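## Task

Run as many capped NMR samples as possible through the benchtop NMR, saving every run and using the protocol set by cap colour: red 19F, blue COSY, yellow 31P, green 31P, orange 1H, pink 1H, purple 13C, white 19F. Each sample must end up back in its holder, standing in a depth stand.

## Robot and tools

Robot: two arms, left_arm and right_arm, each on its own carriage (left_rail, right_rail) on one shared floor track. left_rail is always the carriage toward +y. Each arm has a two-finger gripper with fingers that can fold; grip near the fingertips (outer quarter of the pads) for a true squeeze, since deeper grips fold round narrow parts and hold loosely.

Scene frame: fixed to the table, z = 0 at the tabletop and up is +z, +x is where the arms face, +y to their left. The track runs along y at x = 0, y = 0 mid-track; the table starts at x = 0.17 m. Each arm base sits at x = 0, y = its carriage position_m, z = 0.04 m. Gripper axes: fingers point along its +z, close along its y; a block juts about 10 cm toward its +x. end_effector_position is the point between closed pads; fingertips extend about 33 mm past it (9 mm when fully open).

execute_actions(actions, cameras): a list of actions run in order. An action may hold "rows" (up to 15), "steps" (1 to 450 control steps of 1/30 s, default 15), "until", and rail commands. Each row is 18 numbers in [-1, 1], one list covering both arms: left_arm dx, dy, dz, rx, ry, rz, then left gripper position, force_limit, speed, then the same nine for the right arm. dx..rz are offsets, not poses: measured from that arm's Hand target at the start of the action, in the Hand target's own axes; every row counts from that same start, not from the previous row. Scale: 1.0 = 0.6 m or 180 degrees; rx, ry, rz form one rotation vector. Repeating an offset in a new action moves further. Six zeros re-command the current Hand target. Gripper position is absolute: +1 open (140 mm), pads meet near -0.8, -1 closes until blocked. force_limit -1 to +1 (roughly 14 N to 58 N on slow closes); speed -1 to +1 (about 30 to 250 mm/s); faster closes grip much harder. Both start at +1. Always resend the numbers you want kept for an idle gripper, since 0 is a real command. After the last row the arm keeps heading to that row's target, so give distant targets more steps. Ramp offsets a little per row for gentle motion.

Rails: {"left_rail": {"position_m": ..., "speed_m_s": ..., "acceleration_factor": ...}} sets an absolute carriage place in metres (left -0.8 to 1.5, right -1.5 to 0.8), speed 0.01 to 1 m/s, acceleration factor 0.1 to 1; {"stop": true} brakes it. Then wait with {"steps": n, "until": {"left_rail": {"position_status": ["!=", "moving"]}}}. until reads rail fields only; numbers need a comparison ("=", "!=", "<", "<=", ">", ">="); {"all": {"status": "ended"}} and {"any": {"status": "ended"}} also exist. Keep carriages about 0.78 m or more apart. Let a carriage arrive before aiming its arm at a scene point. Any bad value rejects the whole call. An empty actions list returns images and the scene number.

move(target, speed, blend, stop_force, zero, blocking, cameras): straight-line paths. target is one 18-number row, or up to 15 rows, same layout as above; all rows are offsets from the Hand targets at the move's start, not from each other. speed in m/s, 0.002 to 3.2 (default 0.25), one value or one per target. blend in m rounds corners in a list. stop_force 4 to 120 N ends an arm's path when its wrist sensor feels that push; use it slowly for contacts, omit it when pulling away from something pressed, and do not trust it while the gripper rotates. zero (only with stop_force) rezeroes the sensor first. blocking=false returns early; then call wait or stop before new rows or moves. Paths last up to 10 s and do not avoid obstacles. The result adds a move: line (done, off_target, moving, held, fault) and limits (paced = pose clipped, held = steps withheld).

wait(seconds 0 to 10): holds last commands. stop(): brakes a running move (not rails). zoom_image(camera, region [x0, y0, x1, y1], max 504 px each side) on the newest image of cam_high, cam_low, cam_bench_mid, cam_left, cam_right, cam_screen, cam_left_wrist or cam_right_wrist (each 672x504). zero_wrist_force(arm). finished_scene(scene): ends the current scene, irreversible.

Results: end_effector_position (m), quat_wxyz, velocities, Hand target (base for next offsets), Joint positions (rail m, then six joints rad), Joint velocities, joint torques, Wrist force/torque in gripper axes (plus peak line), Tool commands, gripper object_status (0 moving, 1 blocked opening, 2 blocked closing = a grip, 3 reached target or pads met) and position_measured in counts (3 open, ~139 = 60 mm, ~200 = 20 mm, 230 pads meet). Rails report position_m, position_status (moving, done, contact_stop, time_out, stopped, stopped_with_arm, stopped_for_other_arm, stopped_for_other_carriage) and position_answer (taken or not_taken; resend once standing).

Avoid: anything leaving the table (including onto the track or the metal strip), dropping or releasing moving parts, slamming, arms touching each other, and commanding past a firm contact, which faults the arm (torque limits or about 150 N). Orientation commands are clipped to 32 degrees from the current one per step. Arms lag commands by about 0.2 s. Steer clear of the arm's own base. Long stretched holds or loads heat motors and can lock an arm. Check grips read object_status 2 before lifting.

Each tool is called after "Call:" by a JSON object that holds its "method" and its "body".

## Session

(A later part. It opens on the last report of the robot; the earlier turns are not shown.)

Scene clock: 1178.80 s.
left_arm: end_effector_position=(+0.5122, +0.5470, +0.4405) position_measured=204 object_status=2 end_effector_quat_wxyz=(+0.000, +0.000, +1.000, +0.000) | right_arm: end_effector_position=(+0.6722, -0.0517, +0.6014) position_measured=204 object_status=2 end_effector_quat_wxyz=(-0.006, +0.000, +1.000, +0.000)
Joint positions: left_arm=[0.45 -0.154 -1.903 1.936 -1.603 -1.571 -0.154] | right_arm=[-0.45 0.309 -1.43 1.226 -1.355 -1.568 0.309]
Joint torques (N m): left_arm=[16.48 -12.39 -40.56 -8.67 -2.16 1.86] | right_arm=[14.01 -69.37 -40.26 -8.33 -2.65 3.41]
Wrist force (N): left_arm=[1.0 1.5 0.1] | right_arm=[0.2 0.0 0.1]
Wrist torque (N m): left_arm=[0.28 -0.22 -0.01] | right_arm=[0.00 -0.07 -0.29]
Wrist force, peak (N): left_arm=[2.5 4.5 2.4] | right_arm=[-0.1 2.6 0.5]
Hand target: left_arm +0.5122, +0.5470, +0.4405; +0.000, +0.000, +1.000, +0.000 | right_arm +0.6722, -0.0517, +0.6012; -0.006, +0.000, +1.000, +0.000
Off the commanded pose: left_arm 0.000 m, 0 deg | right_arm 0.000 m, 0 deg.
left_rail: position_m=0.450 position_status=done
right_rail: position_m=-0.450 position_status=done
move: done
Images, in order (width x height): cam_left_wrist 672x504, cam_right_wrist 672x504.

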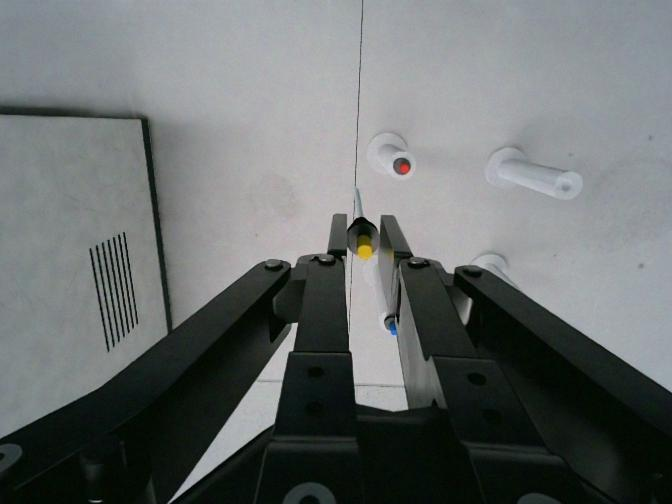

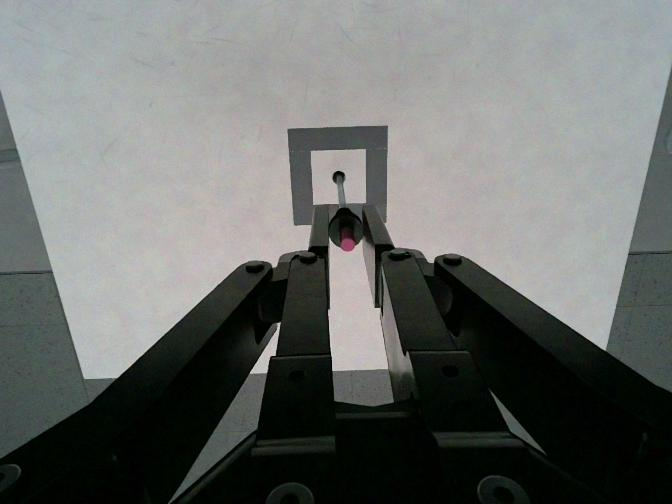

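Call:
{"method": "move", "body": {"target": [[-0.0003,0.381,0.0175,0,0,0,-1,-0.5,-1,-0.0005,0,0.0438,0,0,0,-1,-0.5,-1],[-0.0003,0.381,0.2342,0,0,0,-1,-0.5,-1,-0.00206,0,0.1688,0,0,0,-1,-0.5,-1],[-0.0003,0.381,0.3425,0,0,0,-1,-0.5,-1,-0.00297,0,0.2438,0,0,0,-1,-0.5,-1],[-0.0003,0.381,0.377,0,0,0,-1,-0.5,-1,-0.00348,0,0.2855,0,0,0,-1,-0.5,-1]], "speed": [0.25,0.18,0.12,0.05], "stop_force": 6, "cameras": ["cam_screen","cam_left_wrist","cam_right_wrist","cam_left"]}}

Scene clock: 1199.27 s.
left_arm: end_effector_position=(+0.5123, +0.7756, +0.2169) position_measured=204 object_status=2 end_effector_quat_wxyz=(+0.000, +0.000, +1.000, +0.000) | right_arm: end_effector_position=(+0.6722, -0.0518, +0.4353) position_measured=204 object_status=2 end_effector_quat_wxyz=(-0.006, +0.000, +1.000, +0.000)
Joint positions: left_arm=[0.45 0.275 -1.635 2.137 -2.072 -1.57 0.275] | right_arm=[-0.45 0.309 -1.446 1.536 -1.649 -1.568 0.309]
Joint torques (N m): left_arm=[12.91 -53.32 -58.74 -1.34 1.74 1.51] | right_arm=[1.82 -67.68 -70.78 -1.87 -1.19 -2.03]
Wrist force (N): left_arm=[1.4 0.7 -0.3] | right_arm=[0.5 0.2 0.0]
Wrist torque (N m): left_arm=[0.18 -0.31 -0.05] | right_arm=[0.04 -0.14 -0.28]
Wrist force, peak (N): left_arm=[2.5 0.4 -15.0] | right_arm=[1.6 0.0 -17.1]
Hand target: left_arm +0.5123, +0.7756, +0.2169; +0.000, +0.000, +1.000, +0.000 (not the last commanded pose) | right_arm +0.6722, -0.0518, +0.4353; -0.006, +0.000, +1.000, +0.000 (not the last commanded pose)
Off the commanded pose: left_arm 0.003 m, 0 deg | right_arm 0.005 m, 0 deg.
left_rail: position_m=0.450 position_status=done
right_rail: position_m=-0.450 position_status=done
move: contact (left_arm, right_arm); path passed 3 of 4 targets
Images, in order (width x height): cam_left 672x504, cam_screen 672x504, cam_left_wrist 672x504, cam_right_wrist 672x504.

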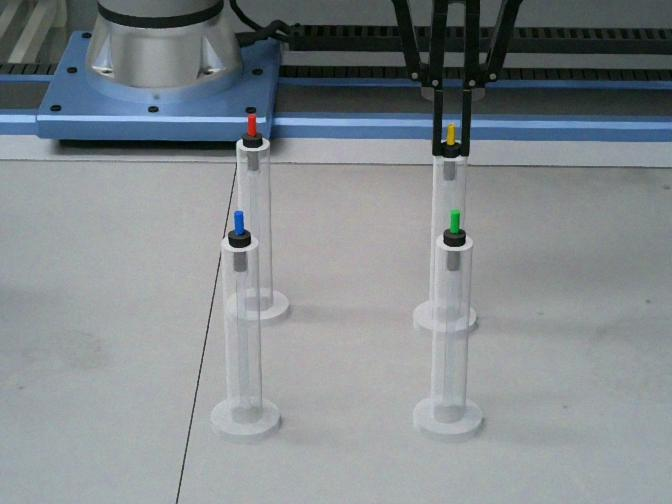

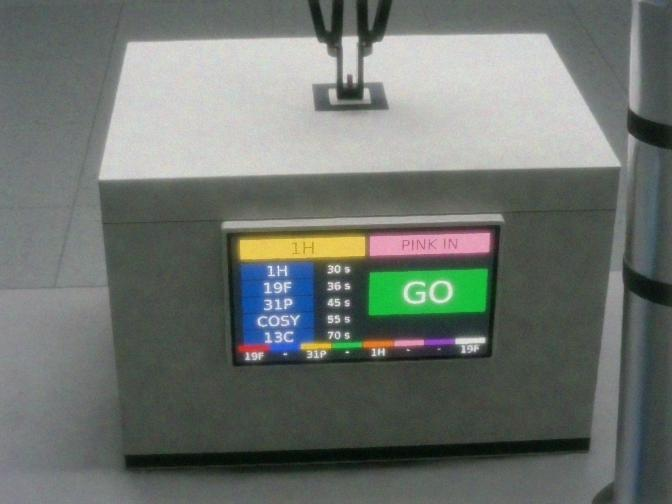

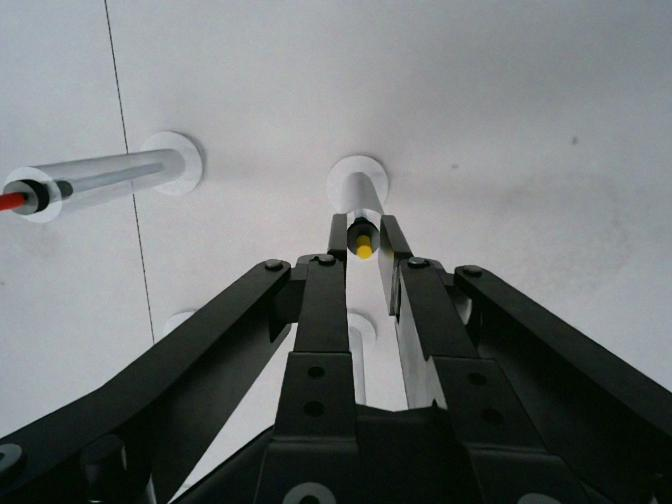

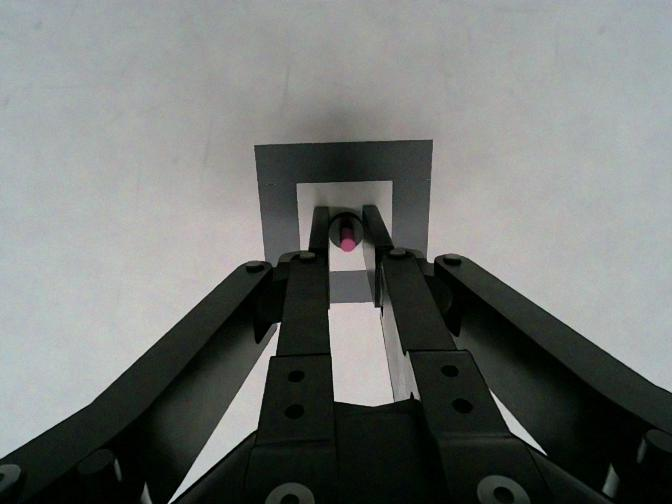

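Call:
{"method": "move", "body": {"target": [[0,0,0,0,0,0,-0.35,-0.5,1,0,0,0,0,0,0,-0.35,-0.5,1],[0,0,-0.1385,0,0,0,-0.35,-0.5,1,0.0019,0,-0.157,0,0,0,-0.35,-0.5,1],[-0.2795,-0.0052,-0.1385,0,0,0,-0.35,-0.5,1,0.3435,-0.0825,-0.1703,0,-0.0872,0,-1,-1,0.5]], "speed": [0.3,0.3,0.6], "blend": [0,0.03,0], "cameras": ["cam_screen","cam_left_wrist"]}}

Call:
{"method": "zoom_image", "body": {"camera": "cam_left_wrist", "region": [300, 130, 420, 270]}}

Scene clock: 1218.73 s.
left_arm: end_effector_position=(+0.6800, +0.7725, +0.2999) position_measured=173 object_status=3 end_effector_quat_wxyz=(+0.000, +0.000, +1.000, +0.000) | right_arm: end_effector_position=(+0.4673, -0.1012, +0.5400) position_measured=235 object_status=3 end_effector_quat_wxyz=(+0.131, +0.000, +0.991, +0.000)
Joint positions: left_arm=[0.45 0.209 -1.452 1.788 -1.907 -1.57 0.209] | right_arm=[-0.45 0.399 -1.906 1.834 -1.741 -1.672 0.387]
Joint torques (N m): left_arm=[-8.29 -53.16 -62.69 -1.27 -2.23 -1.66] | right_arm=[11.42 -30.21 -41.53 -7.96 -3.65 3.46]
Wrist force (N): left_arm=[1.8 0.5 -0.9] | right_arm=[0.2 0.0 0.1]
Wrist torque (N m): left_arm=[0.14 -0.39 0.12] | right_arm=[-0.04 -0.04 -0.40]
Wrist force, peak (N): left_arm=[4.3 0.6 -1.0] | right_arm=[4.5 -0.8 -0.9]
Hand target: left_arm +0.6800, +0.7725, +0.2999; +0.000, +0.000, +1.000, +0.000 | right_arm +0.4673, -0.1012, +0.5400; +0.131, +0.000, +0.991, +0.000
Off the commanded pose: left_arm 0.000 m, 0 deg | right_arm 0.000 m, 0 deg.
left_rail: position_m=0.450 position_status=done
right_rail: position_m=-0.450 position_status=done
move: done
Images, in order (width x height): cam_screen 672x504, cam_left_wrist 672x504.

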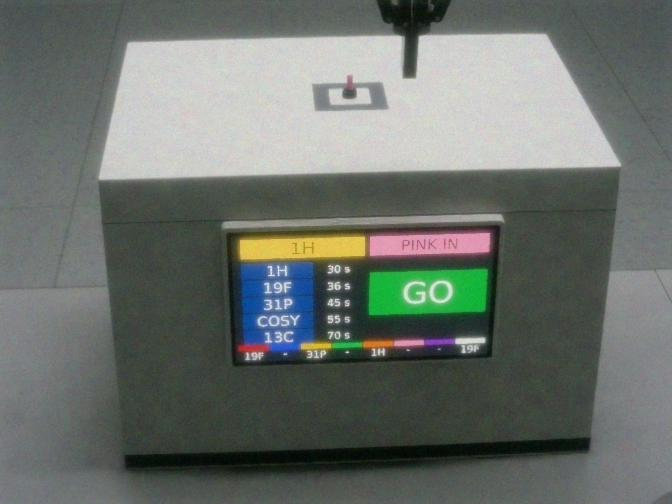

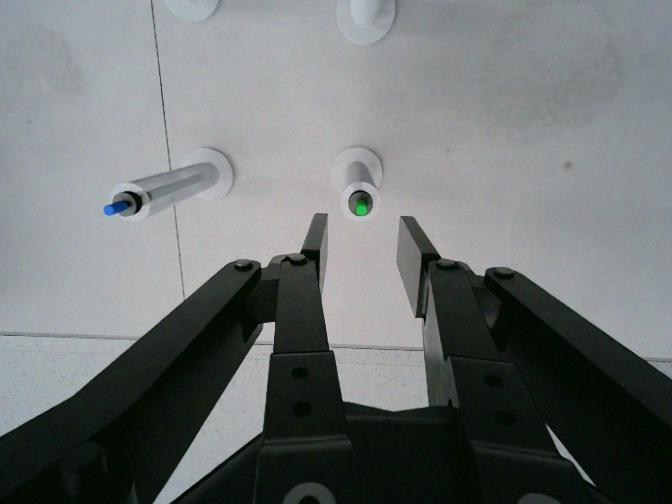

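Scaled by 3.600 from the camera's 672x504 image, which has a finer 960x720 frame.

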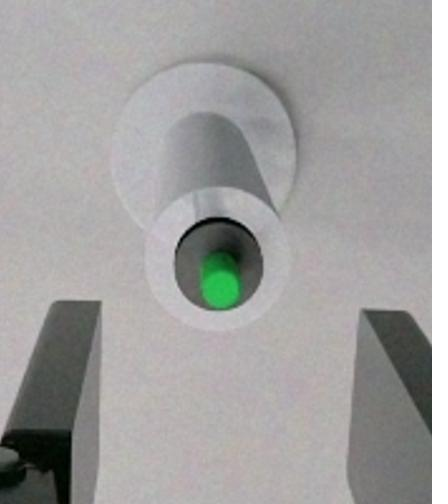

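Call:
{"method": "move", "body": {"target": [[0.0033,0.0012,0.0998,0,0,0,-0.35,-0.5,1,0.3005,-0.0418,0.09185,0,-0.083,0,-1,-1,0.5],[0.0033,0.0012,0.1415,0,0,0,-0.35,-0.5,1,0.21553,-0.0418,0.39932,0,-0.083,0,-1,-1,0.5],[0.0033,0.0012,0.1415,0,0,0,-1,-0.5,-1,0.19958,-0.0418,0.40358,0,-0.083,0,-1,-1,0.5],[0.0033,0.0012,0.1248,0,0,0,-1,-0.5,-1,0.21553,-0.0418,0.39932,0,-0.083,0,-1,-1,0.5],[0.0033,0.0012,-0.2335,0,0,0,-1,-0.5,-1,0.21553,-0.0418,0.39932,0,-0.083,0,-1,-1,0.5],[0.1,-0.7375,-0.5502,0,0,0,-1,-0.5,-1,0.21553,-0.0418,0.39932,0,-0.083,0,-1,-1,0.5]], "speed": [0.6,0.4,0.04,0.1,0.45,0.65], "blend": [0.05,0,0,0,0.06,0], "cameras": ["cam_screen","cam_left_wrist"]}}

Call:
{"method": "zoom_image", "body": {"camera": "cam_left_wrist", "region": [330, 160, 390, 230]}}

Scene clock: 1247.50 s.
left_arm: end_effector_position=(+0.6201, +0.3301, +0.6299) position_measured=204 object_status=2 end_effector_quat_wxyz=(+0.000, +0.000, +1.000, +0.000) | right_arm: end_effector_position=(+0.4044, -0.1265, +0.2751) position_measured=235 object_status=3 end_effector_quat_wxyz=(+0.258, +0.000, +0.966, +0.000)
Joint positions: left_arm=[0.45 -0.47 -1.68 1.431 -1.322 -1.571 -0.47] | right_arm=[-0.45 0.493 -2.001 2.476 -2.516 -1.81 0.436]
Joint torques (N m): left_arm=[-8.85 -28.38 -63.96 -1.57 2.37 -1.89] | right_arm=[14.34 -19.64 -36.98 -2.71 -3.86 3.4]
Wrist force (N): left_arm=[1.3 1.2 0.2] | right_arm=[-0.3 -0.2 0.3]
Wrist torque (N m): left_arm=[0.27 -0.34 0.24] | right_arm=[-0.14 0.07 -0.51]
Wrist force, peak (N): left_arm=[2.1 0.2 -4.7] | right_arm=[23.8 -4.9 -28.1]
Hand target: left_arm +0.6201, +0.3299, +0.6299; +0.000, +0.000, +1.000, +0.000 | right_arm +0.4044, -0.1265, +0.2751; +0.258, +0.000, +0.966, +0.000
Off the commanded pose: left_arm 0.000 m, 0 deg | right_arm 0.000 m, 0 deg.
left_rail: position_m=0.450 position_status=done
right_rail: position_m=-0.450 position_status=done
move: done
Images, in order (width x height): cam_screen 672x504, cam_left_wrist 672x504.

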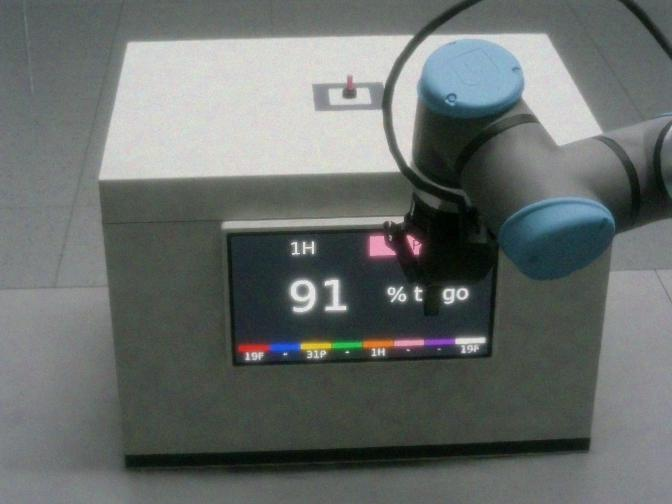

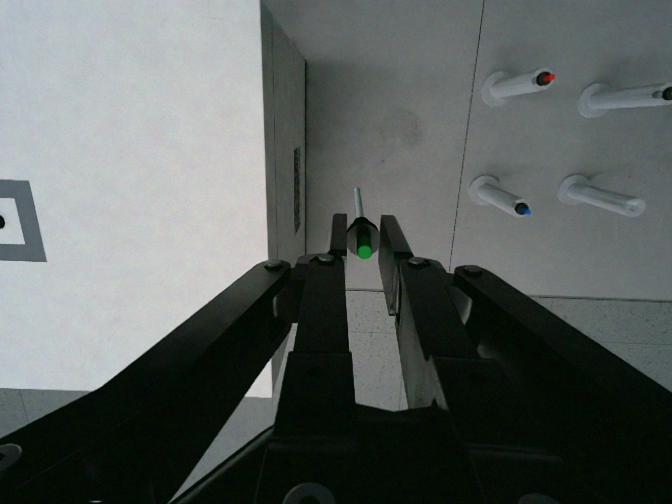

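Scaled by 7.200 from the camera's 672x504 image, which has a finer 960x720 frame.

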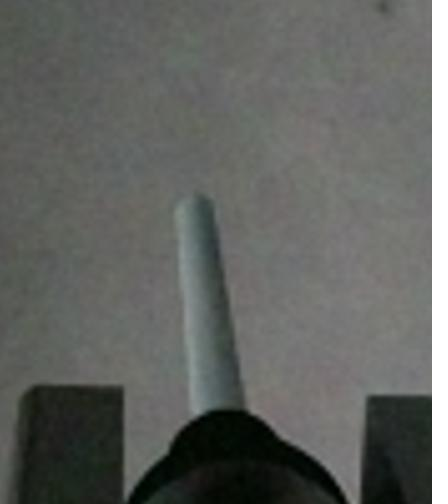

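Call:
{"method": "wait", "body": {"seconds": 6, "cameras": ["cam_screen"]}}

Scene clock: 1260.67 s.
left_arm: end_effector_position=(+0.6201, +0.3299, +0.6299) position_measured=204 object_status=2 end_effector_quat_wxyz=(+0.000, +0.000, +1.000, +0.000) | right_arm: end_effector_position=(+0.4044, -0.1265, +0.2751) position_measured=235 object_status=3 end_effector_quat_wxyz=(+0.258, +0.000, +0.966, +0.000)
Joint positions: left_arm=[0.45 -0.471 -1.679 1.431 -1.321 -1.571 -0.471] | right_arm=[-0.45 0.493 -2.001 2.476 -2.516 -1.81 0.436]
Joint torques (N m): left_arm=[-9.17 -32.86 -64.7 -1.37 2.23 -2.05] | right_arm=[12.4 -19.29 -36.03 -2.56 -3.76 3.25]
Wrist force (N): left_arm=[1.3 1.0 -0.5] | right_arm=[-0.2 0.1 0.2]
Wrist torque (N m): left_arm=[0.23 -0.35 0.24] | right_arm=[-0.06 0.06 -0.52]
Wrist force, peak (N): left_arm=[1.7 1.4 0.0] | right_arm=[-0.7 -0.6 -0.4]
Hand target: left_arm +0.6201, +0.3299, +0.6299; +0.000, +0.000, +1.000, +0.000 | right_arm +0.4044, -0.1265, +0.2751; +0.258, +0.000, +0.966, +0.000
Tool commands: left_gripper/position=-1.0 left_gripper/force_limit=-0.5 left_gripper/speed=-1.0 right_gripper/position=-1.0 right_gripper/force_limit=-1.0 right_gripper/speed=+0.5
Off the commanded pose: left_arm 0.000 m, 0 deg | right_arm 0.000 m, 0 deg.
left_rail: position_m=0.450 position_status=done
right_rail: position_m=-0.450 position_status=done
wait: 6.00 s; at rest from the start
Images, in order (width x height): cam_screen 672x504.

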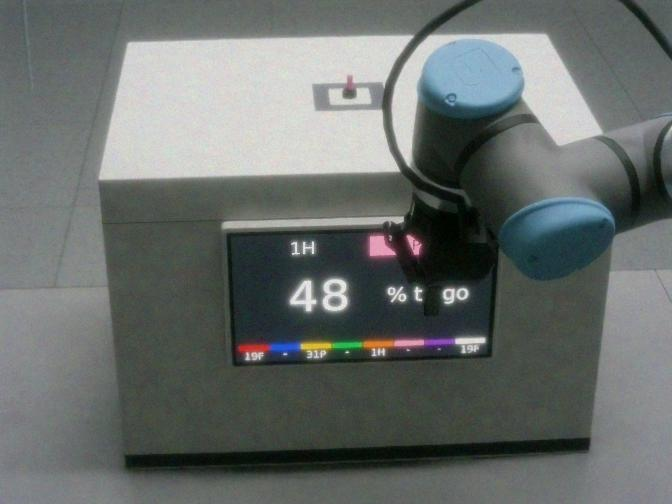

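14.4 s remain in this run.

Call:
{"method": "wait", "body": {"seconds": 10, "cameras": []}}

Call:
{"method": "wait", "body": {"seconds": 2, "cameras": ["cam_screen"]}}

Scene clock: 1275.87 s.
left_arm: end_effector_position=(+0.6201, +0.3299, +0.6299) position_measured=204 object_status=2 end_effector_quat_wxyz=(+0.000, +0.000, +1.000, +0.000) | right_arm: end_effector_position=(+0.4044, -0.1265, +0.2751) position_measured=235 object_status=3 end_effector_quat_wxyz=(+0.258, +0.000, +0.966, +0.000)
Joint positions: left_arm=[0.45 -0.471 -1.679 1.431 -1.321 -1.571 -0.471] | right_arm=[-0.45 0.493 -2.001 2.476 -2.516 -1.81 0.436]
Joint torques (N m): left_arm=[-8.55 -31.84 -64.57 -1.54 1.82 -1.79] | right_arm=[11.22 -17.62 -35.7 -2.71 -3.23 3.18]
Wrist force (N): left_arm=[0.9 0.8 -0.4] | right_arm=[-0.7 -0.2 0.0]
Wrist torque (N m): left_arm=[0.17 -0.26 0.24] | right_arm=[-0.14 0.16 -0.51]
Wrist force, peak (N): left_arm=[1.6 1.5 0.2] | right_arm=[-0.7 -0.7 0.2]
Hand target: left_arm +0.6201, +0.3299, +0.6299; +0.000, +0.000, +1.000, +0.000 | right_arm +0.4044, -0.1265, +0.2751; +0.258, +0.000, +0.966, +0.000
Tool commands: left_gripper/position=-1.0 left_gripper/force_limit=-0.5 left_gripper/speed=-1.0 right_gripper/position=-1.0 right_gripper/force_limit=-1.0 right_gripper/speed=+0.5
Off the commanded pose: left_arm 0.000 m, 0 deg | right_arm 0.000 m, 0 deg.
left_rail: position_m=0.450 position_status=done
right_rail: position_m=-0.450 position_status=done
wait: 10.00 s; at rest from the start
No camera images: "cameras" was empty.

Scene clock: 1277.87 s.
left_arm: end_effector_position=(+0.6201, +0.3299, +0.6299) position_measured=204 object_status=2 end_effector_quat_wxyz=(+0.000, +0.000, +1.000, +0.000) | right_arm: end_effector_position=(+0.4044, -0.1265, +0.2751) position_measured=235 object_status=3 end_effector_quat_wxyz=(+0.258, +0.000, +0.966, +0.000)
Joint positions: left_arm=[0.45 -0.471 -1.679 1.431 -1.321 -1.571 -0.471] | right_arm=[-0.45 0.493 -2.001 2.476 -2.516 -1.81 0.436]
Joint torques (N m): left_arm=[-10.14 -30.33 -64.23 -1.56 1.64 -1.38] | right_arm=[12.17 -18.73 -37.03 -2.78 -3.34 3.09]
Wrist force (N): left_arm=[1.2 1.0 0.4] | right_arm=[0.0 0.0 -0.2]
Wrist torque (N m): left_arm=[0.22 -0.33 0.25] | right_arm=[-0.10 0.00 -0.52]
Wrist force, peak (N): left_arm=[1.4 1.5 0.1] | right_arm=[-0.7 -0.1 -0.4]
Hand target: left_arm +0.6201, +0.3299, +0.6299; +0.000, +0.000, +1.000, +0.000 | right_arm +0.4044, -0.1265, +0.2751; +0.258, +0.000, +0.966, +0.000
Tool commands: left_gripper/position=-1.0 left_gripper/force_limit=-0.5 left_gripper/speed=-1.0 right_gripper/position=-1.0 right_gripper/force_limit=-1.0 right_gripper/speed=+0.5
Off the commanded pose: left_arm 0.000 m, 0 deg | right_arm 0.000 m, 0 deg.
left_rail: position_m=0.450 position_status=done
right_rail: position_m=-0.450 position_status=done
wait: 2.00 s
Images, in order (width x height): cam_screen 672x504.

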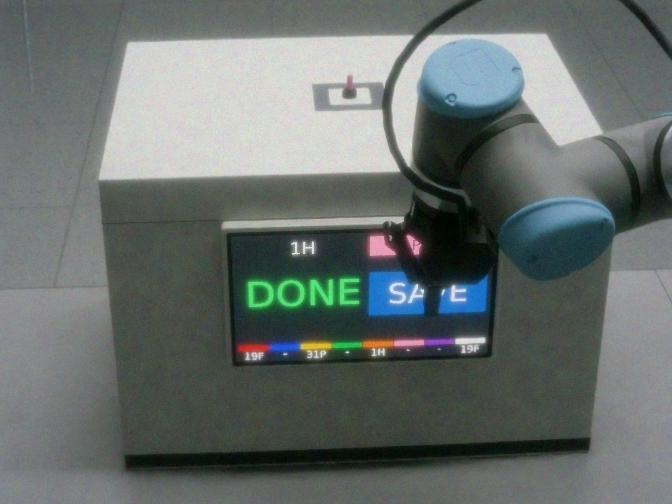

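Call:
{"method": "move", "body": {"target": [[0,0,0,0,0,0,-1,-0.5,-1,-0.01429,0,0.00825,0,0,0,-1,-1,0.5],[0,0,0,0,0,0,-1,-0.5,-1,0,0,0,0,0,0,-1,-1,0.5],[0,0,0,0,0,0,-1,-0.5,-1,0.01142,0.2842,0.02478,0,0,0,-1,-1,0.5],[0,0,0,0,0,0,-1,-0.5,-1,-0.00041,0.2842,0.03161,0,0,0,-1,-1,0.5],[0,0,0,0,0,0,-1,-0.5,-1,0.02608,0.2775,-0.06317,0,0,0,-1,-1,0.5],[0,0,0,0,0,0,-1,-0.5,-1,-0.1563,0.2108,-0.35238,0,0.0833,0,-1,-1,0.5],[0,0,0,0,0,0,-1,-0.5,-1,-0.57402,0.1245,-0.10159,0,0.1702,0,-0.4,-0.5,1]], "speed": [0.04,0.15,0.45,0.04,0.4,0.65,0.65], "blend": [0,0.004,0.004,0,0.03,0.07,0], "cameras": ["cam_screen"]}}

Scene clock: 1297.30 s.
left_arm: end_effector_position=(+0.6201, +0.3299, +0.6299) position_measured=204 object_status=2 end_effector_quat_wxyz=(+0.000, +0.000, +1.000, +0.000) | right_arm: end_effector_position=(+0.6725, -0.0516, +0.4997) position_measured=179 object_status=0 end_effector_quat_wxyz=(-0.006, +0.000, +1.000, +0.000)
Joint positions: left_arm=[0.45 -0.471 -1.679 1.431 -1.321 -1.571 -0.471] | right_arm=[-0.45 0.309 -1.449 1.426 -1.537 -1.568 0.309]
Joint torques (N m): left_arm=[-9.77 -29.17 -64.23 -1.45 2.39 -2.25] | right_arm=[-11.25 -43.15 -70.79 -1.63 4.08 -3.53]
Wrist force (N): left_arm=[1.2 1.2 -0.3] | right_arm=[0.2 0.7 -0.2]
Wrist torque (N m): left_arm=[0.27 -0.32 0.25] | right_arm=[0.14 -0.08 0.08]
Wrist force, peak (N): left_arm=[1.8 1.2 -0.1] | right_arm=[8.7 -2.4 -11.1]
Hand target: left_arm +0.6201, +0.3299, +0.6299; +0.000, +0.000, +1.000, +0.000 | right_arm +0.6725, -0.0516, +0.4997; -0.006, +0.000, +1.000, +0.000
Off the commanded pose: left_arm 0.000 m, 0 deg | right_arm 0.000 m, 0 deg.
left_rail: position_m=0.450 position_status=done
right_rail: position_m=-0.450 position_status=done
move: done; blend cut to 0.0296 m at target 5
Images, in order (width x height): cam_screen 672x504.

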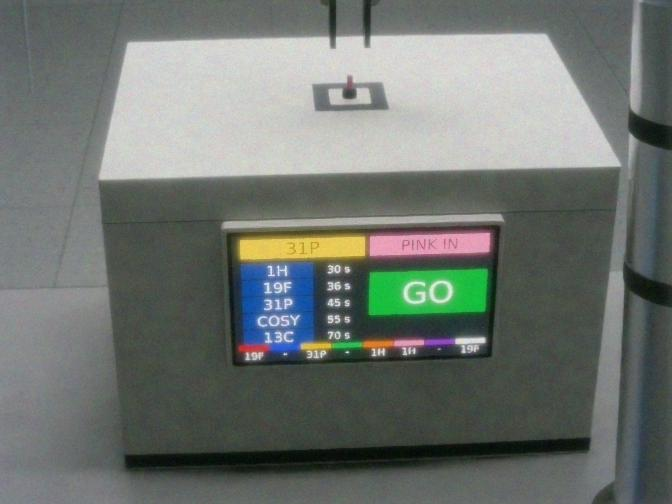

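Call:
{"method": "move", "body": {"target": [[0,0,0,0,0,0,-1,-0.5,-1,-0.0013,0,0.1055,0,0,0,-0.4,-0.5,1],[0,0,0,0,0,0,-1,-0.5,-1,-0.0013,0,0.1055,0,0,0,-1,-0.5,-1],[0,0,0,0,0,0,-1,-0.5,-1,0.0027,0,-0.2255,0,0,0,-1,-0.5,-1],[-0.0167,-0.1998,0,0,0,0,-1,-0.5,-1,0.1068,-0.5307,-0.2159,0,-0.0033,0,-1,-0.5,-1],[-0.0873,-0.6372,0.0298,0,0.0011,0,-1,-0.5,-1,-0.0074,-0.9197,0.1161,0,-0.0033,0,-1,-0.5,-1],[-0.0873,-0.6372,0.0482,0,0.0011,0,-1,-0.5,-1,-0.0074,-0.9197,0.1161,0,-0.0033,0,-1,-0.5,-1]], "speed": [0.3,0.3,0.45,0.7,0.7,0.1], "blend": [0,0,0.05,0.09,0,0], "cameras": ["cam_left_wrist","cam_right_wrist"]}}

Call:
{"method": "zoom_image", "body": {"camera": "cam_left_wrist", "region": [330, 150, 390, 220]}}

Call:
{"method": "zoom_image", "body": {"camera": "cam_right_wrist", "region": [300, 130, 380, 220]}}

Scene clock: 1327.90 s.
left_arm: end_effector_position=(+0.6725, -0.0524, +0.6010) position_measured=204 object_status=2 end_effector_quat_wxyz=(-0.002, +0.000, +1.000, +0.000) | right_arm: end_effector_position=(+0.6761, -0.6035, +0.4304) position_measured=204 object_status=2 end_effector_quat_wxyz=(-0.001, +0.000, +1.000, +0.000)
Joint positions: left_arm=[0.45 -0.849 -1.332 1.11 -1.346 -1.574 -0.849] | right_arm=[-0.45 -0.476 -1.598 1.706 -1.678 -1.572 -0.476]
Joint torques (N m): left_arm=[-10.66 -90.27 -39.34 -8.52 0.84 -1.93] | right_arm=[-8.95 -29.55 -40.84 -7.54 4.02 -3.37]
Wrist force (N): left_arm=[1.2 0.8 -0.5] | right_arm=[0.2 0.5 0.6]
Wrist torque (N m): left_arm=[0.10 -0.28 0.21] | right_arm=[0.11 -0.04 0.08]
Wrist force, peak (N): left_arm=[2.3 3.2 -0.3] | right_arm=[-0.6 -3.0 3.2]
Hand target: left_arm +0.6725, -0.0524, +0.6009; -0.002, +0.000, +1.000, +0.000 | right_arm +0.6761, -0.6035, +0.4304; -0.001, +0.000, +1.000, +0.000
Off the commanded pose: left_arm 0.000 m, 0 deg | right_arm 0.000 m, 0 deg.
left_rail: position_m=0.450 position_status=done
right_rail: position_m=-0.450 position_status=done
move: done
Images, in order (width x height): cam_left_wrist 672x504, cam_right_wrist 672x504.

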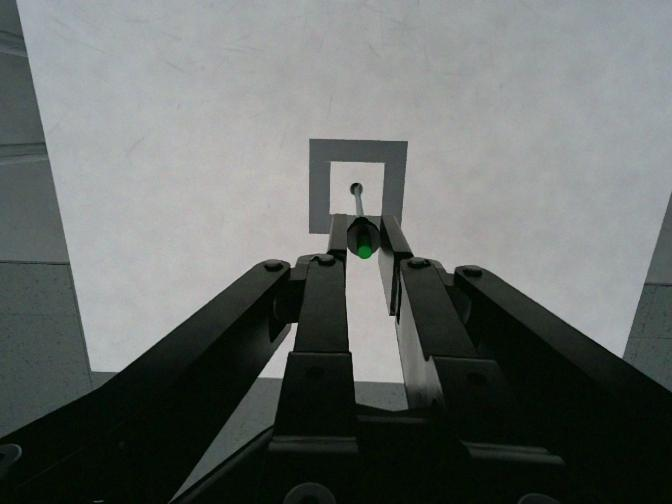

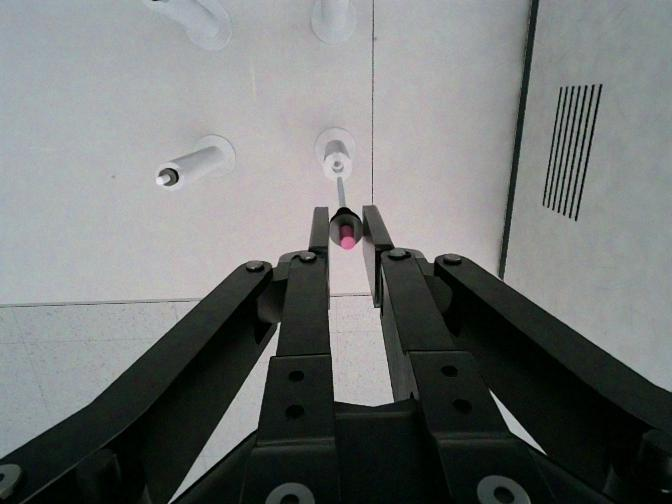

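Scaled by 7.200 from the camera's 672x504 image, which has a finer 960x720 frame.

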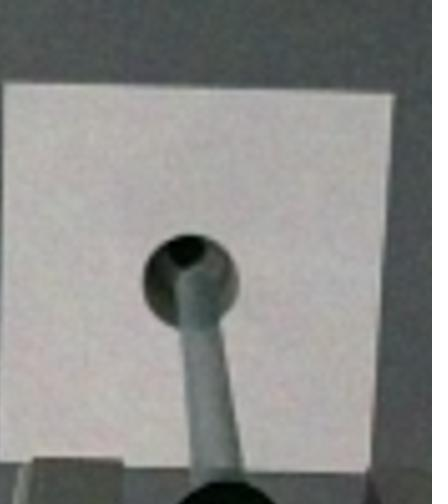

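Scaled by 5.600 from the camera's 672x504 image, which has a finer 960x720 frame.

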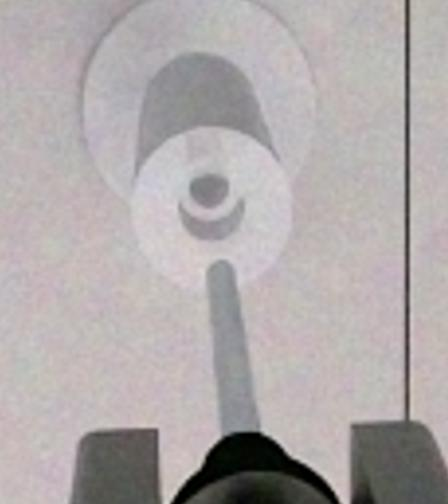

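Call:
{"method": "move", "body": {"target": [[-0.0004,0.0002,0.0432,0,0,0,-1,-0.5,-1,0,0.0002,0.0423,0,0,0,-1,-0.5,-1],[-0.001,0.0002,0.1682,0,0,0,-1,-0.5,-1,0,0.0002,0.2173,0,0,0,-1,-0.5,-1],[-0.0013,0.0002,0.2432,0,0,0,-1,-0.5,-1,0,0.0002,0.3257,0,0,0,-1,-0.5,-1],[-0.0014,0.0002,0.2848,0,0,0,-1,-0.5,-1,0,0.0002,0.3602,0,0,0,-1,-0.5,-1]], "speed": [0.16,0.17,0.12,0.05], "stop_force": 6, "cameras": ["cam_screen","cam_left_wrist","cam_right_wrist","cam_right"]}}

Scene clock: 1360.63 s.
left_arm: end_effector_position=(+0.6727, -0.0522, +0.4353) position_measured=204 object_status=2 end_effector_quat_wxyz=(-0.002, +0.000, +1.000, +0.000) | right_arm: end_effector_position=(+0.6756, -0.6035, +0.2164) position_measured=204 object_status=2 end_effector_quat_wxyz=(-0.001, +0.000, +1.000, +0.000)
Joint positions: left_arm=[0.45 -0.849 -1.353 1.427 -1.642 -1.574 -0.849] | right_arm=[-0.45 -0.477 -1.489 1.99 -2.07 -1.572 -0.477]
Joint torques (N m): left_arm=[6.52 -87.64 -64.64 -1.99 0.13 0.41] | right_arm=[-8.43 -57.26 -64.72 -1.81 -2.33 -3.34]
Wrist force (N): left_arm=[0.7 -0.9 0.1] | right_arm=[0.2 0.4 0.4]
Wrist torque (N m): left_arm=[-0.13 -0.44 0.13] | right_arm=[0.07 -0.07 0.08]
Wrist force, peak (N): left_arm=[7.4 7.1 -43.3] | right_arm=[1.6 1.3 -10.7]
Hand target: left_arm +0.6727, -0.0522, +0.4354; -0.002, +0.000, +1.000, +0.000 (not the last commanded pose) | right_arm +0.6756, -0.6035, +0.2164; -0.001, +0.000, +1.000, +0.000 (not the last commanded pose)
Off the commanded pose: left_arm 0.005 m, 0 deg | right_arm 0.002 m, 0 deg.
left_rail: position_m=0.450 position_status=done
right_rail: position_m=-0.450 position_status=done
move: contact (left_arm, right_arm); path passed 3 of 4 targets
Images, in order (width x height): cam_right 672x504, cam_screen 672x504, cam_left_wrist 672x504, cam_right_wrist 672x504.

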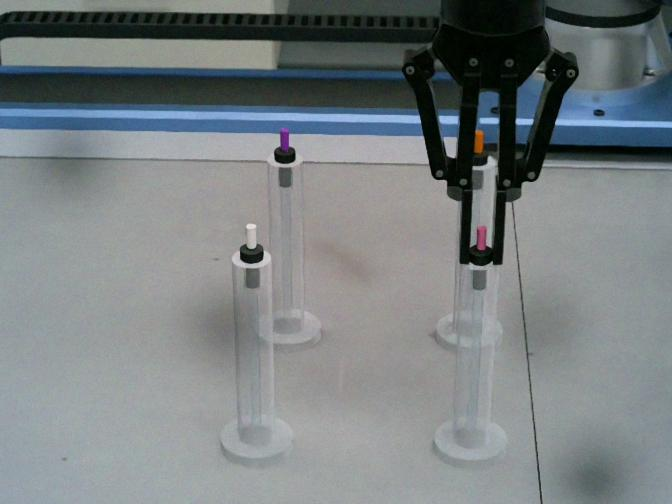

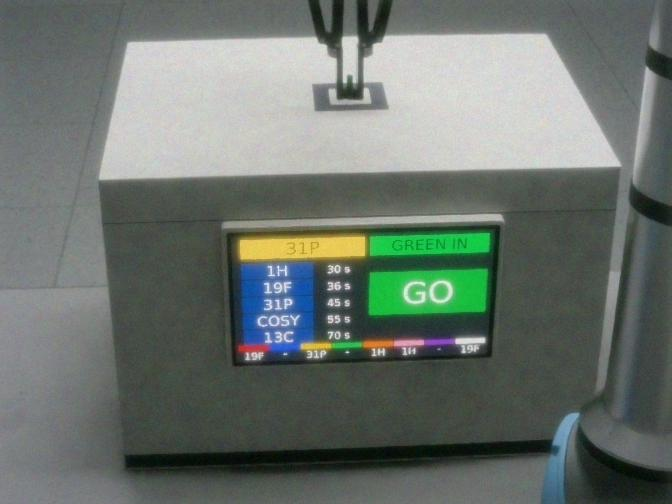

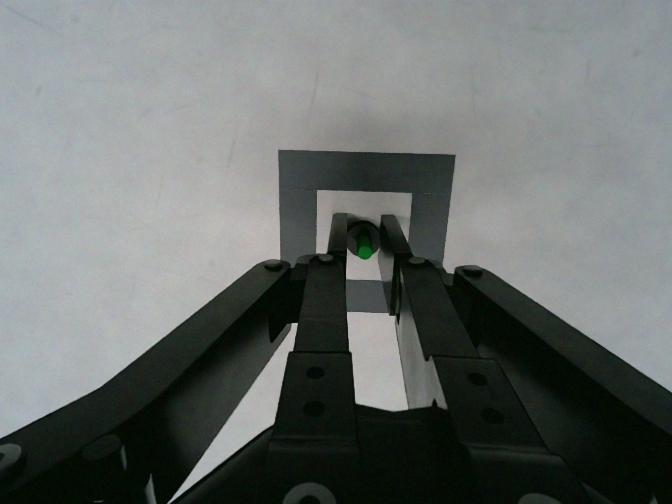

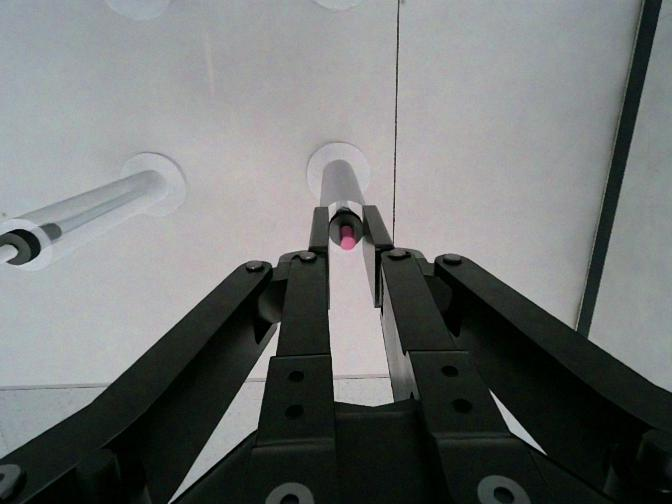

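Call:
{"method": "move", "body": {"target": [[0,0,0,0,0,0,-0.35,-0.5,1,0,0,0,0,0,0,-0.35,-0.5,1],[0.0006,0,-0.158,0,0,0,-0.35,-0.5,1,0,0,-0.1393,0,0,0,-0.35,-0.5,1],[0.3429,-0.0818,-0.1731,0,-0.0844,0,-1,-1,0.5,0.2718,-0.2692,-0.1393,0,0,0,-0.35,-0.5,1]], "speed": [0.3,0.3,0.6], "blend": [0,0.03,0], "cameras": ["cam_screen","cam_right_wrist"]}}

Call:
{"method": "zoom_image", "body": {"camera": "cam_right_wrist", "region": [280, 130, 400, 270]}}

Scene clock: 1380.40 s.
left_arm: end_effector_position=(+0.4674, -0.1013, +0.5400) position_measured=235 object_status=3 end_effector_quat_wxyz=(+0.130, +0.000, +0.991, +0.000) | right_arm: end_effector_position=(+0.5127, -0.7650, +0.3004) position_measured=173 object_status=3 end_effector_quat_wxyz=(-0.001, +0.000, +1.000, +0.000)
Joint positions: left_arm=[0.45 -1.231 -1.643 1.596 -1.613 -1.325 -1.22] | right_arm=[-0.45 -0.843 -1.708 2.04 -1.903 -1.573 -0.843]
Joint torques (N m): left_arm=[-10.42 -60.72 -41.45 -1.87 2.63 -2.09] | right_arm=[-10.04 -44.33 -38.38 -1.79 3.99 -3.37]
Wrist force (N): left_arm=[1.3 0.0 0.5] | right_arm=[0.3 0.1 0.4]
Wrist torque (N m): left_arm=[-0.09 -0.31 0.20] | right_arm=[0.02 -0.08 0.07]
Wrist force, peak (N): left_arm=[5.0 -0.3 -0.9] | right_arm=[-2.2 2.6 -0.4]
Hand target: left_arm +0.4674, -0.1013, +0.5400; +0.130, +0.000, +0.991, +0.000 | right_arm +0.5127, -0.7650, +0.3004; -0.001, +0.000, +1.000, +0.000
Off the commanded pose: left_arm 0.000 m, 0 deg | right_arm 0.000 m, 0 deg.
left_rail: position_m=0.450 position_status=done
right_rail: position_m=-0.450 position_status=done
move: done
Images, in order (width x height): cam_screen 672x504, cam_right_wrist 672x504.

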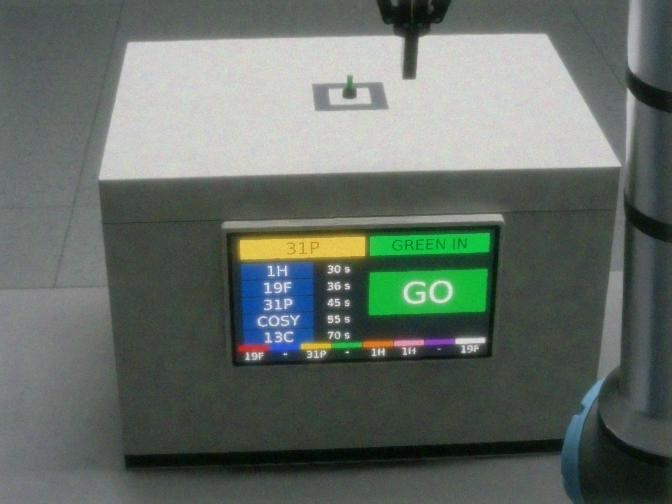

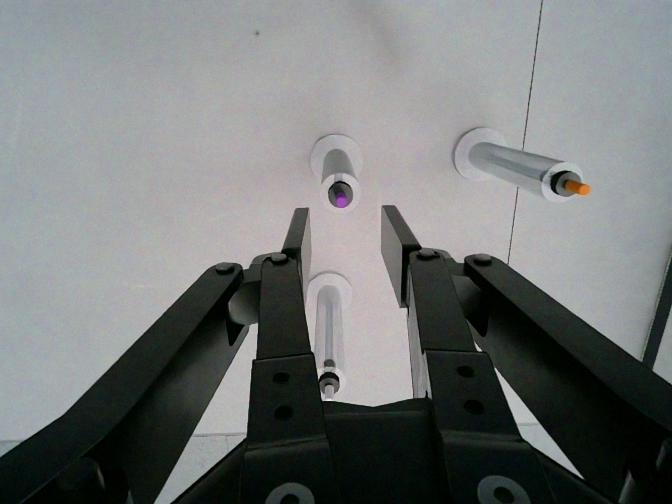

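Scaled by 3.600 from the camera's 672x504 image, which has a finer 960x720 frame.

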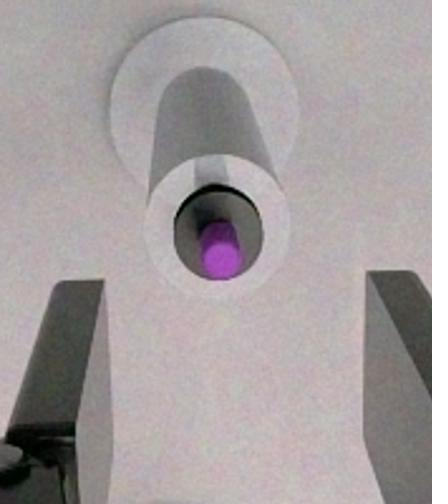

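Call:
{"method": "move", "body": {"target": [[0.3007,-0.0417,0.09197,0,-0.0835,0,-1,-1,0.5,0.001,-0.0003,0.1007,0,0,0,-0.35,-0.5,1],[0.21475,-0.0417,0.39969,0,-0.0835,0,-1,-1,0.5,0.001,-0.0003,0.142,0,0,0,-0.35,-0.5,1],[0.1985,-0.0417,0.40403,0,-0.0835,0,-1,-1,0.5,0.001,-0.0003,0.142,0,0,0,-1,-0.5,-1],[0.21475,-0.0417,0.39969,0,-0.0835,0,-1,-1,0.5,0.001,-0.0003,0.1257,0,0,0,-1,-0.5,-1],[0.21475,-0.0417,0.39969,0,-0.0835,0,-1,-1,0.5,0.001,-0.0003,-0.2327,0,0,0,-1,-0.5,-1],[0.21475,-0.0417,0.39969,0,-0.0835,0,-1,-1,0.5,-0.1788,0.675,-0.5493,0,0,0,-1,-0.5,-1]], "speed": [0.6,0.4,0.04,0.1,0.45,0.65], "blend": [0.05,0,0,0,0.06,0], "cameras": ["cam_screen","cam_right_wrist"]}}

Call:
{"method": "zoom_image", "body": {"camera": "cam_right_wrist", "region": [310, 150, 370, 220]}}

Scene clock: 1414.67 s.
left_arm: end_effector_position=(+0.4048, -0.1262, +0.2751) position_measured=235 object_status=3 end_effector_quat_wxyz=(+0.259, +0.000, +0.966, +0.000) | right_arm: end_effector_position=(+0.6205, -0.3599, +0.6295) position_measured=204 object_status=2 end_effector_quat_wxyz=(-0.001, +0.000, +1.000, +0.000)
Joint positions: left_arm=[0.45 -1.468 -1.613 2.105 -2.121 -1.05 -1.452] | right_arm=[-0.45 -0.137 -1.686 1.437 -1.32 -1.572 -0.137]
Joint torques (N m): left_arm=[-9.32 -57.29 -34.07 -1.77 3.71 -1.65] | right_arm=[11.63 -24.19 -69.17 -2.29 -3.45 2.97]
Wrist force (N): left_arm=[0.8 0.7 0.7] | right_arm=[-0.2 0.5 0.6]
Wrist torque (N m): left_arm=[0.09 -0.30 0.10] | right_arm=[0.12 0.03 -0.30]
Wrist force, peak (N): left_arm=[14.5 4.5 -14.3] | right_arm=[0.8 0.3 -4.1]
Hand target: left_arm +0.4048, -0.1262, +0.2751; +0.259, +0.000, +0.966, +0.000 | right_arm +0.6206, -0.3598, +0.6295; -0.001, +0.000, +1.000, +0.000
Off the commanded pose: left_arm 0.000 m, 0 deg | right_arm 0.000 m, 0 deg.
left_rail: position_m=0.450 position_status=done
right_rail: position_m=-0.450 position_status=done
move: done
Images, in order (width x height): cam_screen 672x504, cam_right_wrist 672x504.

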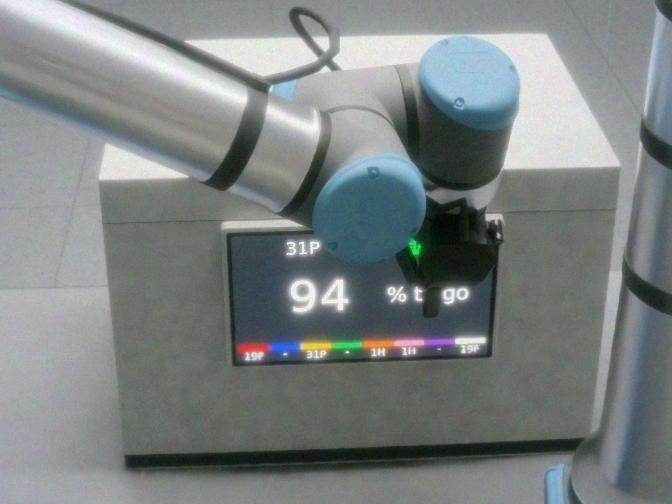

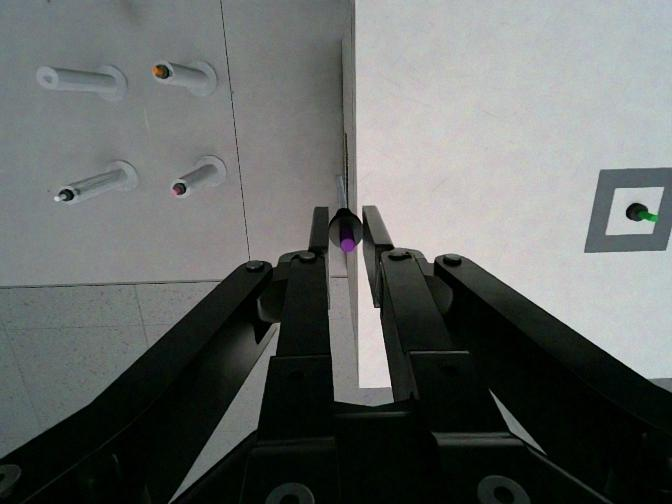

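Scaled by 7.200 from the camera's 672x504 image, which has a finer 960x720 frame.

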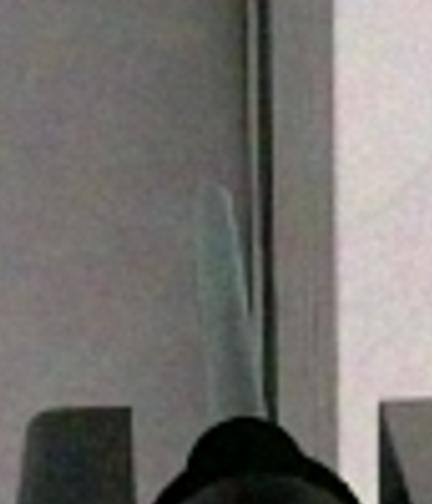

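Call:
{"method": "wait", "body": {"seconds": 10, "cameras": []}}

Call:
{"method": "wait", "body": {"seconds": 6, "cameras": ["cam_screen"]}}

Scene clock: 1440.37 s.
left_arm: end_effector_position=(+0.4048, -0.1262, +0.2751) position_measured=235 object_status=3 end_effector_quat_wxyz=(+0.259, +0.000, +0.966, +0.000) | right_arm: end_effector_position=(+0.6206, -0.3598, +0.6295) position_measured=204 object_status=2 end_effector_quat_wxyz=(-0.001, +0.000, +1.000, +0.000)
Joint positions: left_arm=[0.45 -1.468 -1.613 2.105 -2.121 -1.05 -1.452] | right_arm=[-0.45 -0.137 -1.686 1.437 -1.32 -1.572 -0.137]
Joint torques (N m): left_arm=[-8.79 -56.57 -35.99 -1.61 3.35 -1.4] | right_arm=[13.56 -20.7 -69.58 -1.76 -3.15 3.32]
Wrist force (N): left_arm=[0.1 0.7 0.0] | right_arm=[0.0 0.3 1.0]
Wrist torque (N m): left_arm=[0.08 -0.15 0.10] | right_arm=[0.05 -0.03 -0.29]
Wrist force, peak (N): left_arm=[0.2 1.4 0.9] | right_arm=[0.3 0.8 1.0]
Hand target: left_arm +0.4048, -0.1262, +0.2751; +0.259, +0.000, +0.966, +0.000 | right_arm +0.6206, -0.3598, +0.6295; -0.001, +0.000, +1.000, +0.000
Tool commands: left_gripper/position=-1.0 left_gripper/force_limit=-1.0 left_gripper/speed=+0.5 right_gripper/position=-1.0 right_gripper/force_limit=-0.5 right_gripper/speed=-1.0
Off the commanded pose: left_arm 0.000 m, 0 deg | right_arm 0.000 m, 0 deg.
left_rail: position_m=0.450 position_status=done
right_rail: position_m=-0.450 position_status=done
wait: 10.00 s; at rest from the start
No camera images: "cameras" was empty.

Scene clock: 1446.37 s.
left_arm: end_effector_position=(+0.4048, -0.1262, +0.2751) position_measured=235 object_status=3 end_effector_quat_wxyz=(+0.259, +0.000, +0.966, +0.000) | right_arm: end_effector_position=(+0.6206, -0.3598, +0.6295) position_measured=204 object_status=2 end_effector_quat_wxyz=(-0.001, +0.000, +1.000, +0.000)
Joint positions: left_arm=[0.45 -1.468 -1.613 2.105 -2.121 -1.05 -1.452] | right_arm=[-0.45 -0.137 -1.686 1.437 -1.32 -1.572 -0.137]
Joint torques (N m): left_arm=[-8.03 -57.96 -36.39 -1.6 3.35 -1.85] | right_arm=[11.84 -21.13 -70.32 -1.9 -3.08 3.17]
Wrist force (N): left_arm=[0.1 0.7 0.6] | right_arm=[0.2 0.2 0.3]
Wrist torque (N m): left_arm=[0.08 -0.14 0.10] | right_arm=[0.05 -0.06 -0.29]
Wrist force, peak (N): left_arm=[0.7 1.2 0.6] | right_arm=[0.0 0.4 1.1]
Hand target: left_arm +0.4048, -0.1262, +0.2751; +0.259, +0.000, +0.966, +0.000 | right_arm +0.6206, -0.3598, +0.6295; -0.001, +0.000, +1.000, +0.000
Tool commands: left_gripper/position=-1.0 left_gripper/force_limit=-1.0 left_gripper/speed=+0.5 right_gripper/position=-1.0 right_gripper/force_limit=-0.5 right_gripper/speed=-1.0
Off the commanded pose: left_arm 0.000 m, 0 deg | right_arm 0.000 m, 0 deg.
left_rail: position_m=0.450 position_status=done
right_rail: position_m=-0.450 position_status=done
wait: 6.00 s
Images, in order (width x height): cam_screen 672x504.

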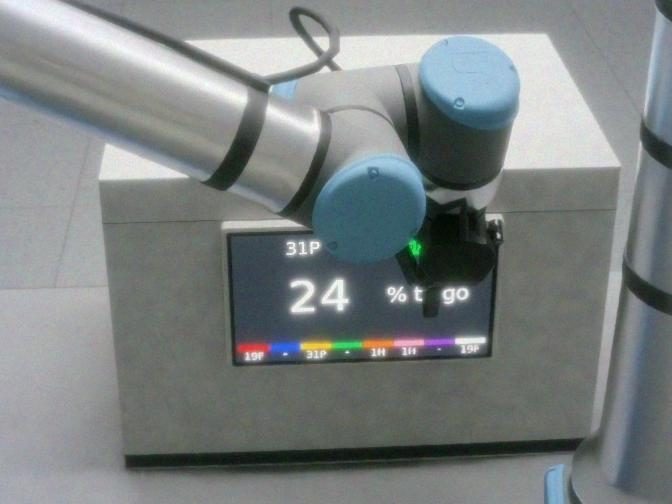

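Call:
{"method": "wait", "body": {"seconds": 8.5, "cameras": ["cam_screen"]}}

Scene clock: 1459.53 s.
left_arm: end_effector_position=(+0.4048, -0.1262, +0.2751) position_measured=235 object_status=3 end_effector_quat_wxyz=(+0.259, +0.000, +0.966, +0.000) | right_arm: end_effector_position=(+0.6206, -0.3598, +0.6295) position_measured=204 object_status=2 end_effector_quat_wxyz=(-0.001, +0.000, +1.000, +0.000)
Joint positions: left_arm=[0.45 -1.468 -1.613 2.105 -2.121 -1.05 -1.452] | right_arm=[-0.45 -0.137 -1.686 1.437 -1.32 -1.572 -0.137]
Joint torques (N m): left_arm=[-9.87 -55.34 -34.33 -1.37 3.77 -1.85] | right_arm=[11.98 -22.71 -68.89 -2.28 -2.9 3.44]
Wrist force (N): left_arm=[0.2 0.7 0.7] | right_arm=[0.3 0.4 0.5]
Wrist torque (N m): left_arm=[0.07 -0.16 0.10] | right_arm=[0.09 -0.10 -0.30]
Wrist force, peak (N): left_arm=[0.5 1.0 1.0] | right_arm=[-0.2 0.6 1.1]
Hand target: left_arm +0.4048, -0.1262, +0.2751; +0.259, +0.000, +0.966, +0.000 | right_arm +0.6206, -0.3598, +0.6295; -0.001, +0.000, +1.000, +0.000
Tool commands: left_gripper/position=-1.0 left_gripper/force_limit=-1.0 left_gripper/speed=+0.5 right_gripper/position=-1.0 right_gripper/force_limit=-0.5 right_gripper/speed=-1.0
Off the commanded pose: left_arm 0.000 m, 0 deg | right_arm 0.000 m, 0 deg.
left_rail: position_m=0.450 position_status=done
right_rail: position_m=-0.450 position_status=done
wait: 8.50 s; at rest from the start
Images, in order (width x height): cam_screen 672x504.

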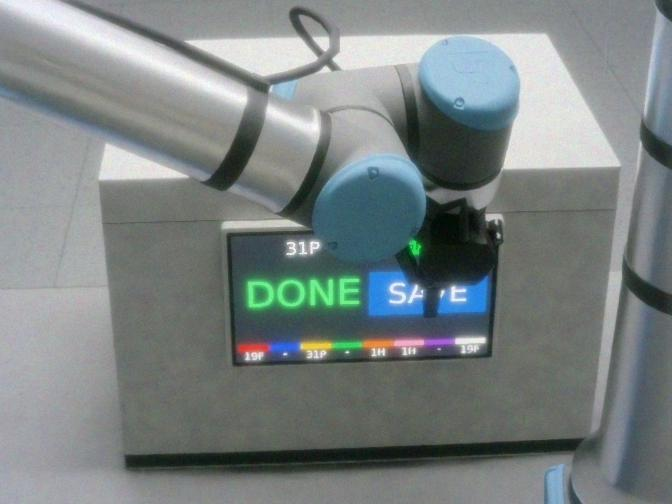

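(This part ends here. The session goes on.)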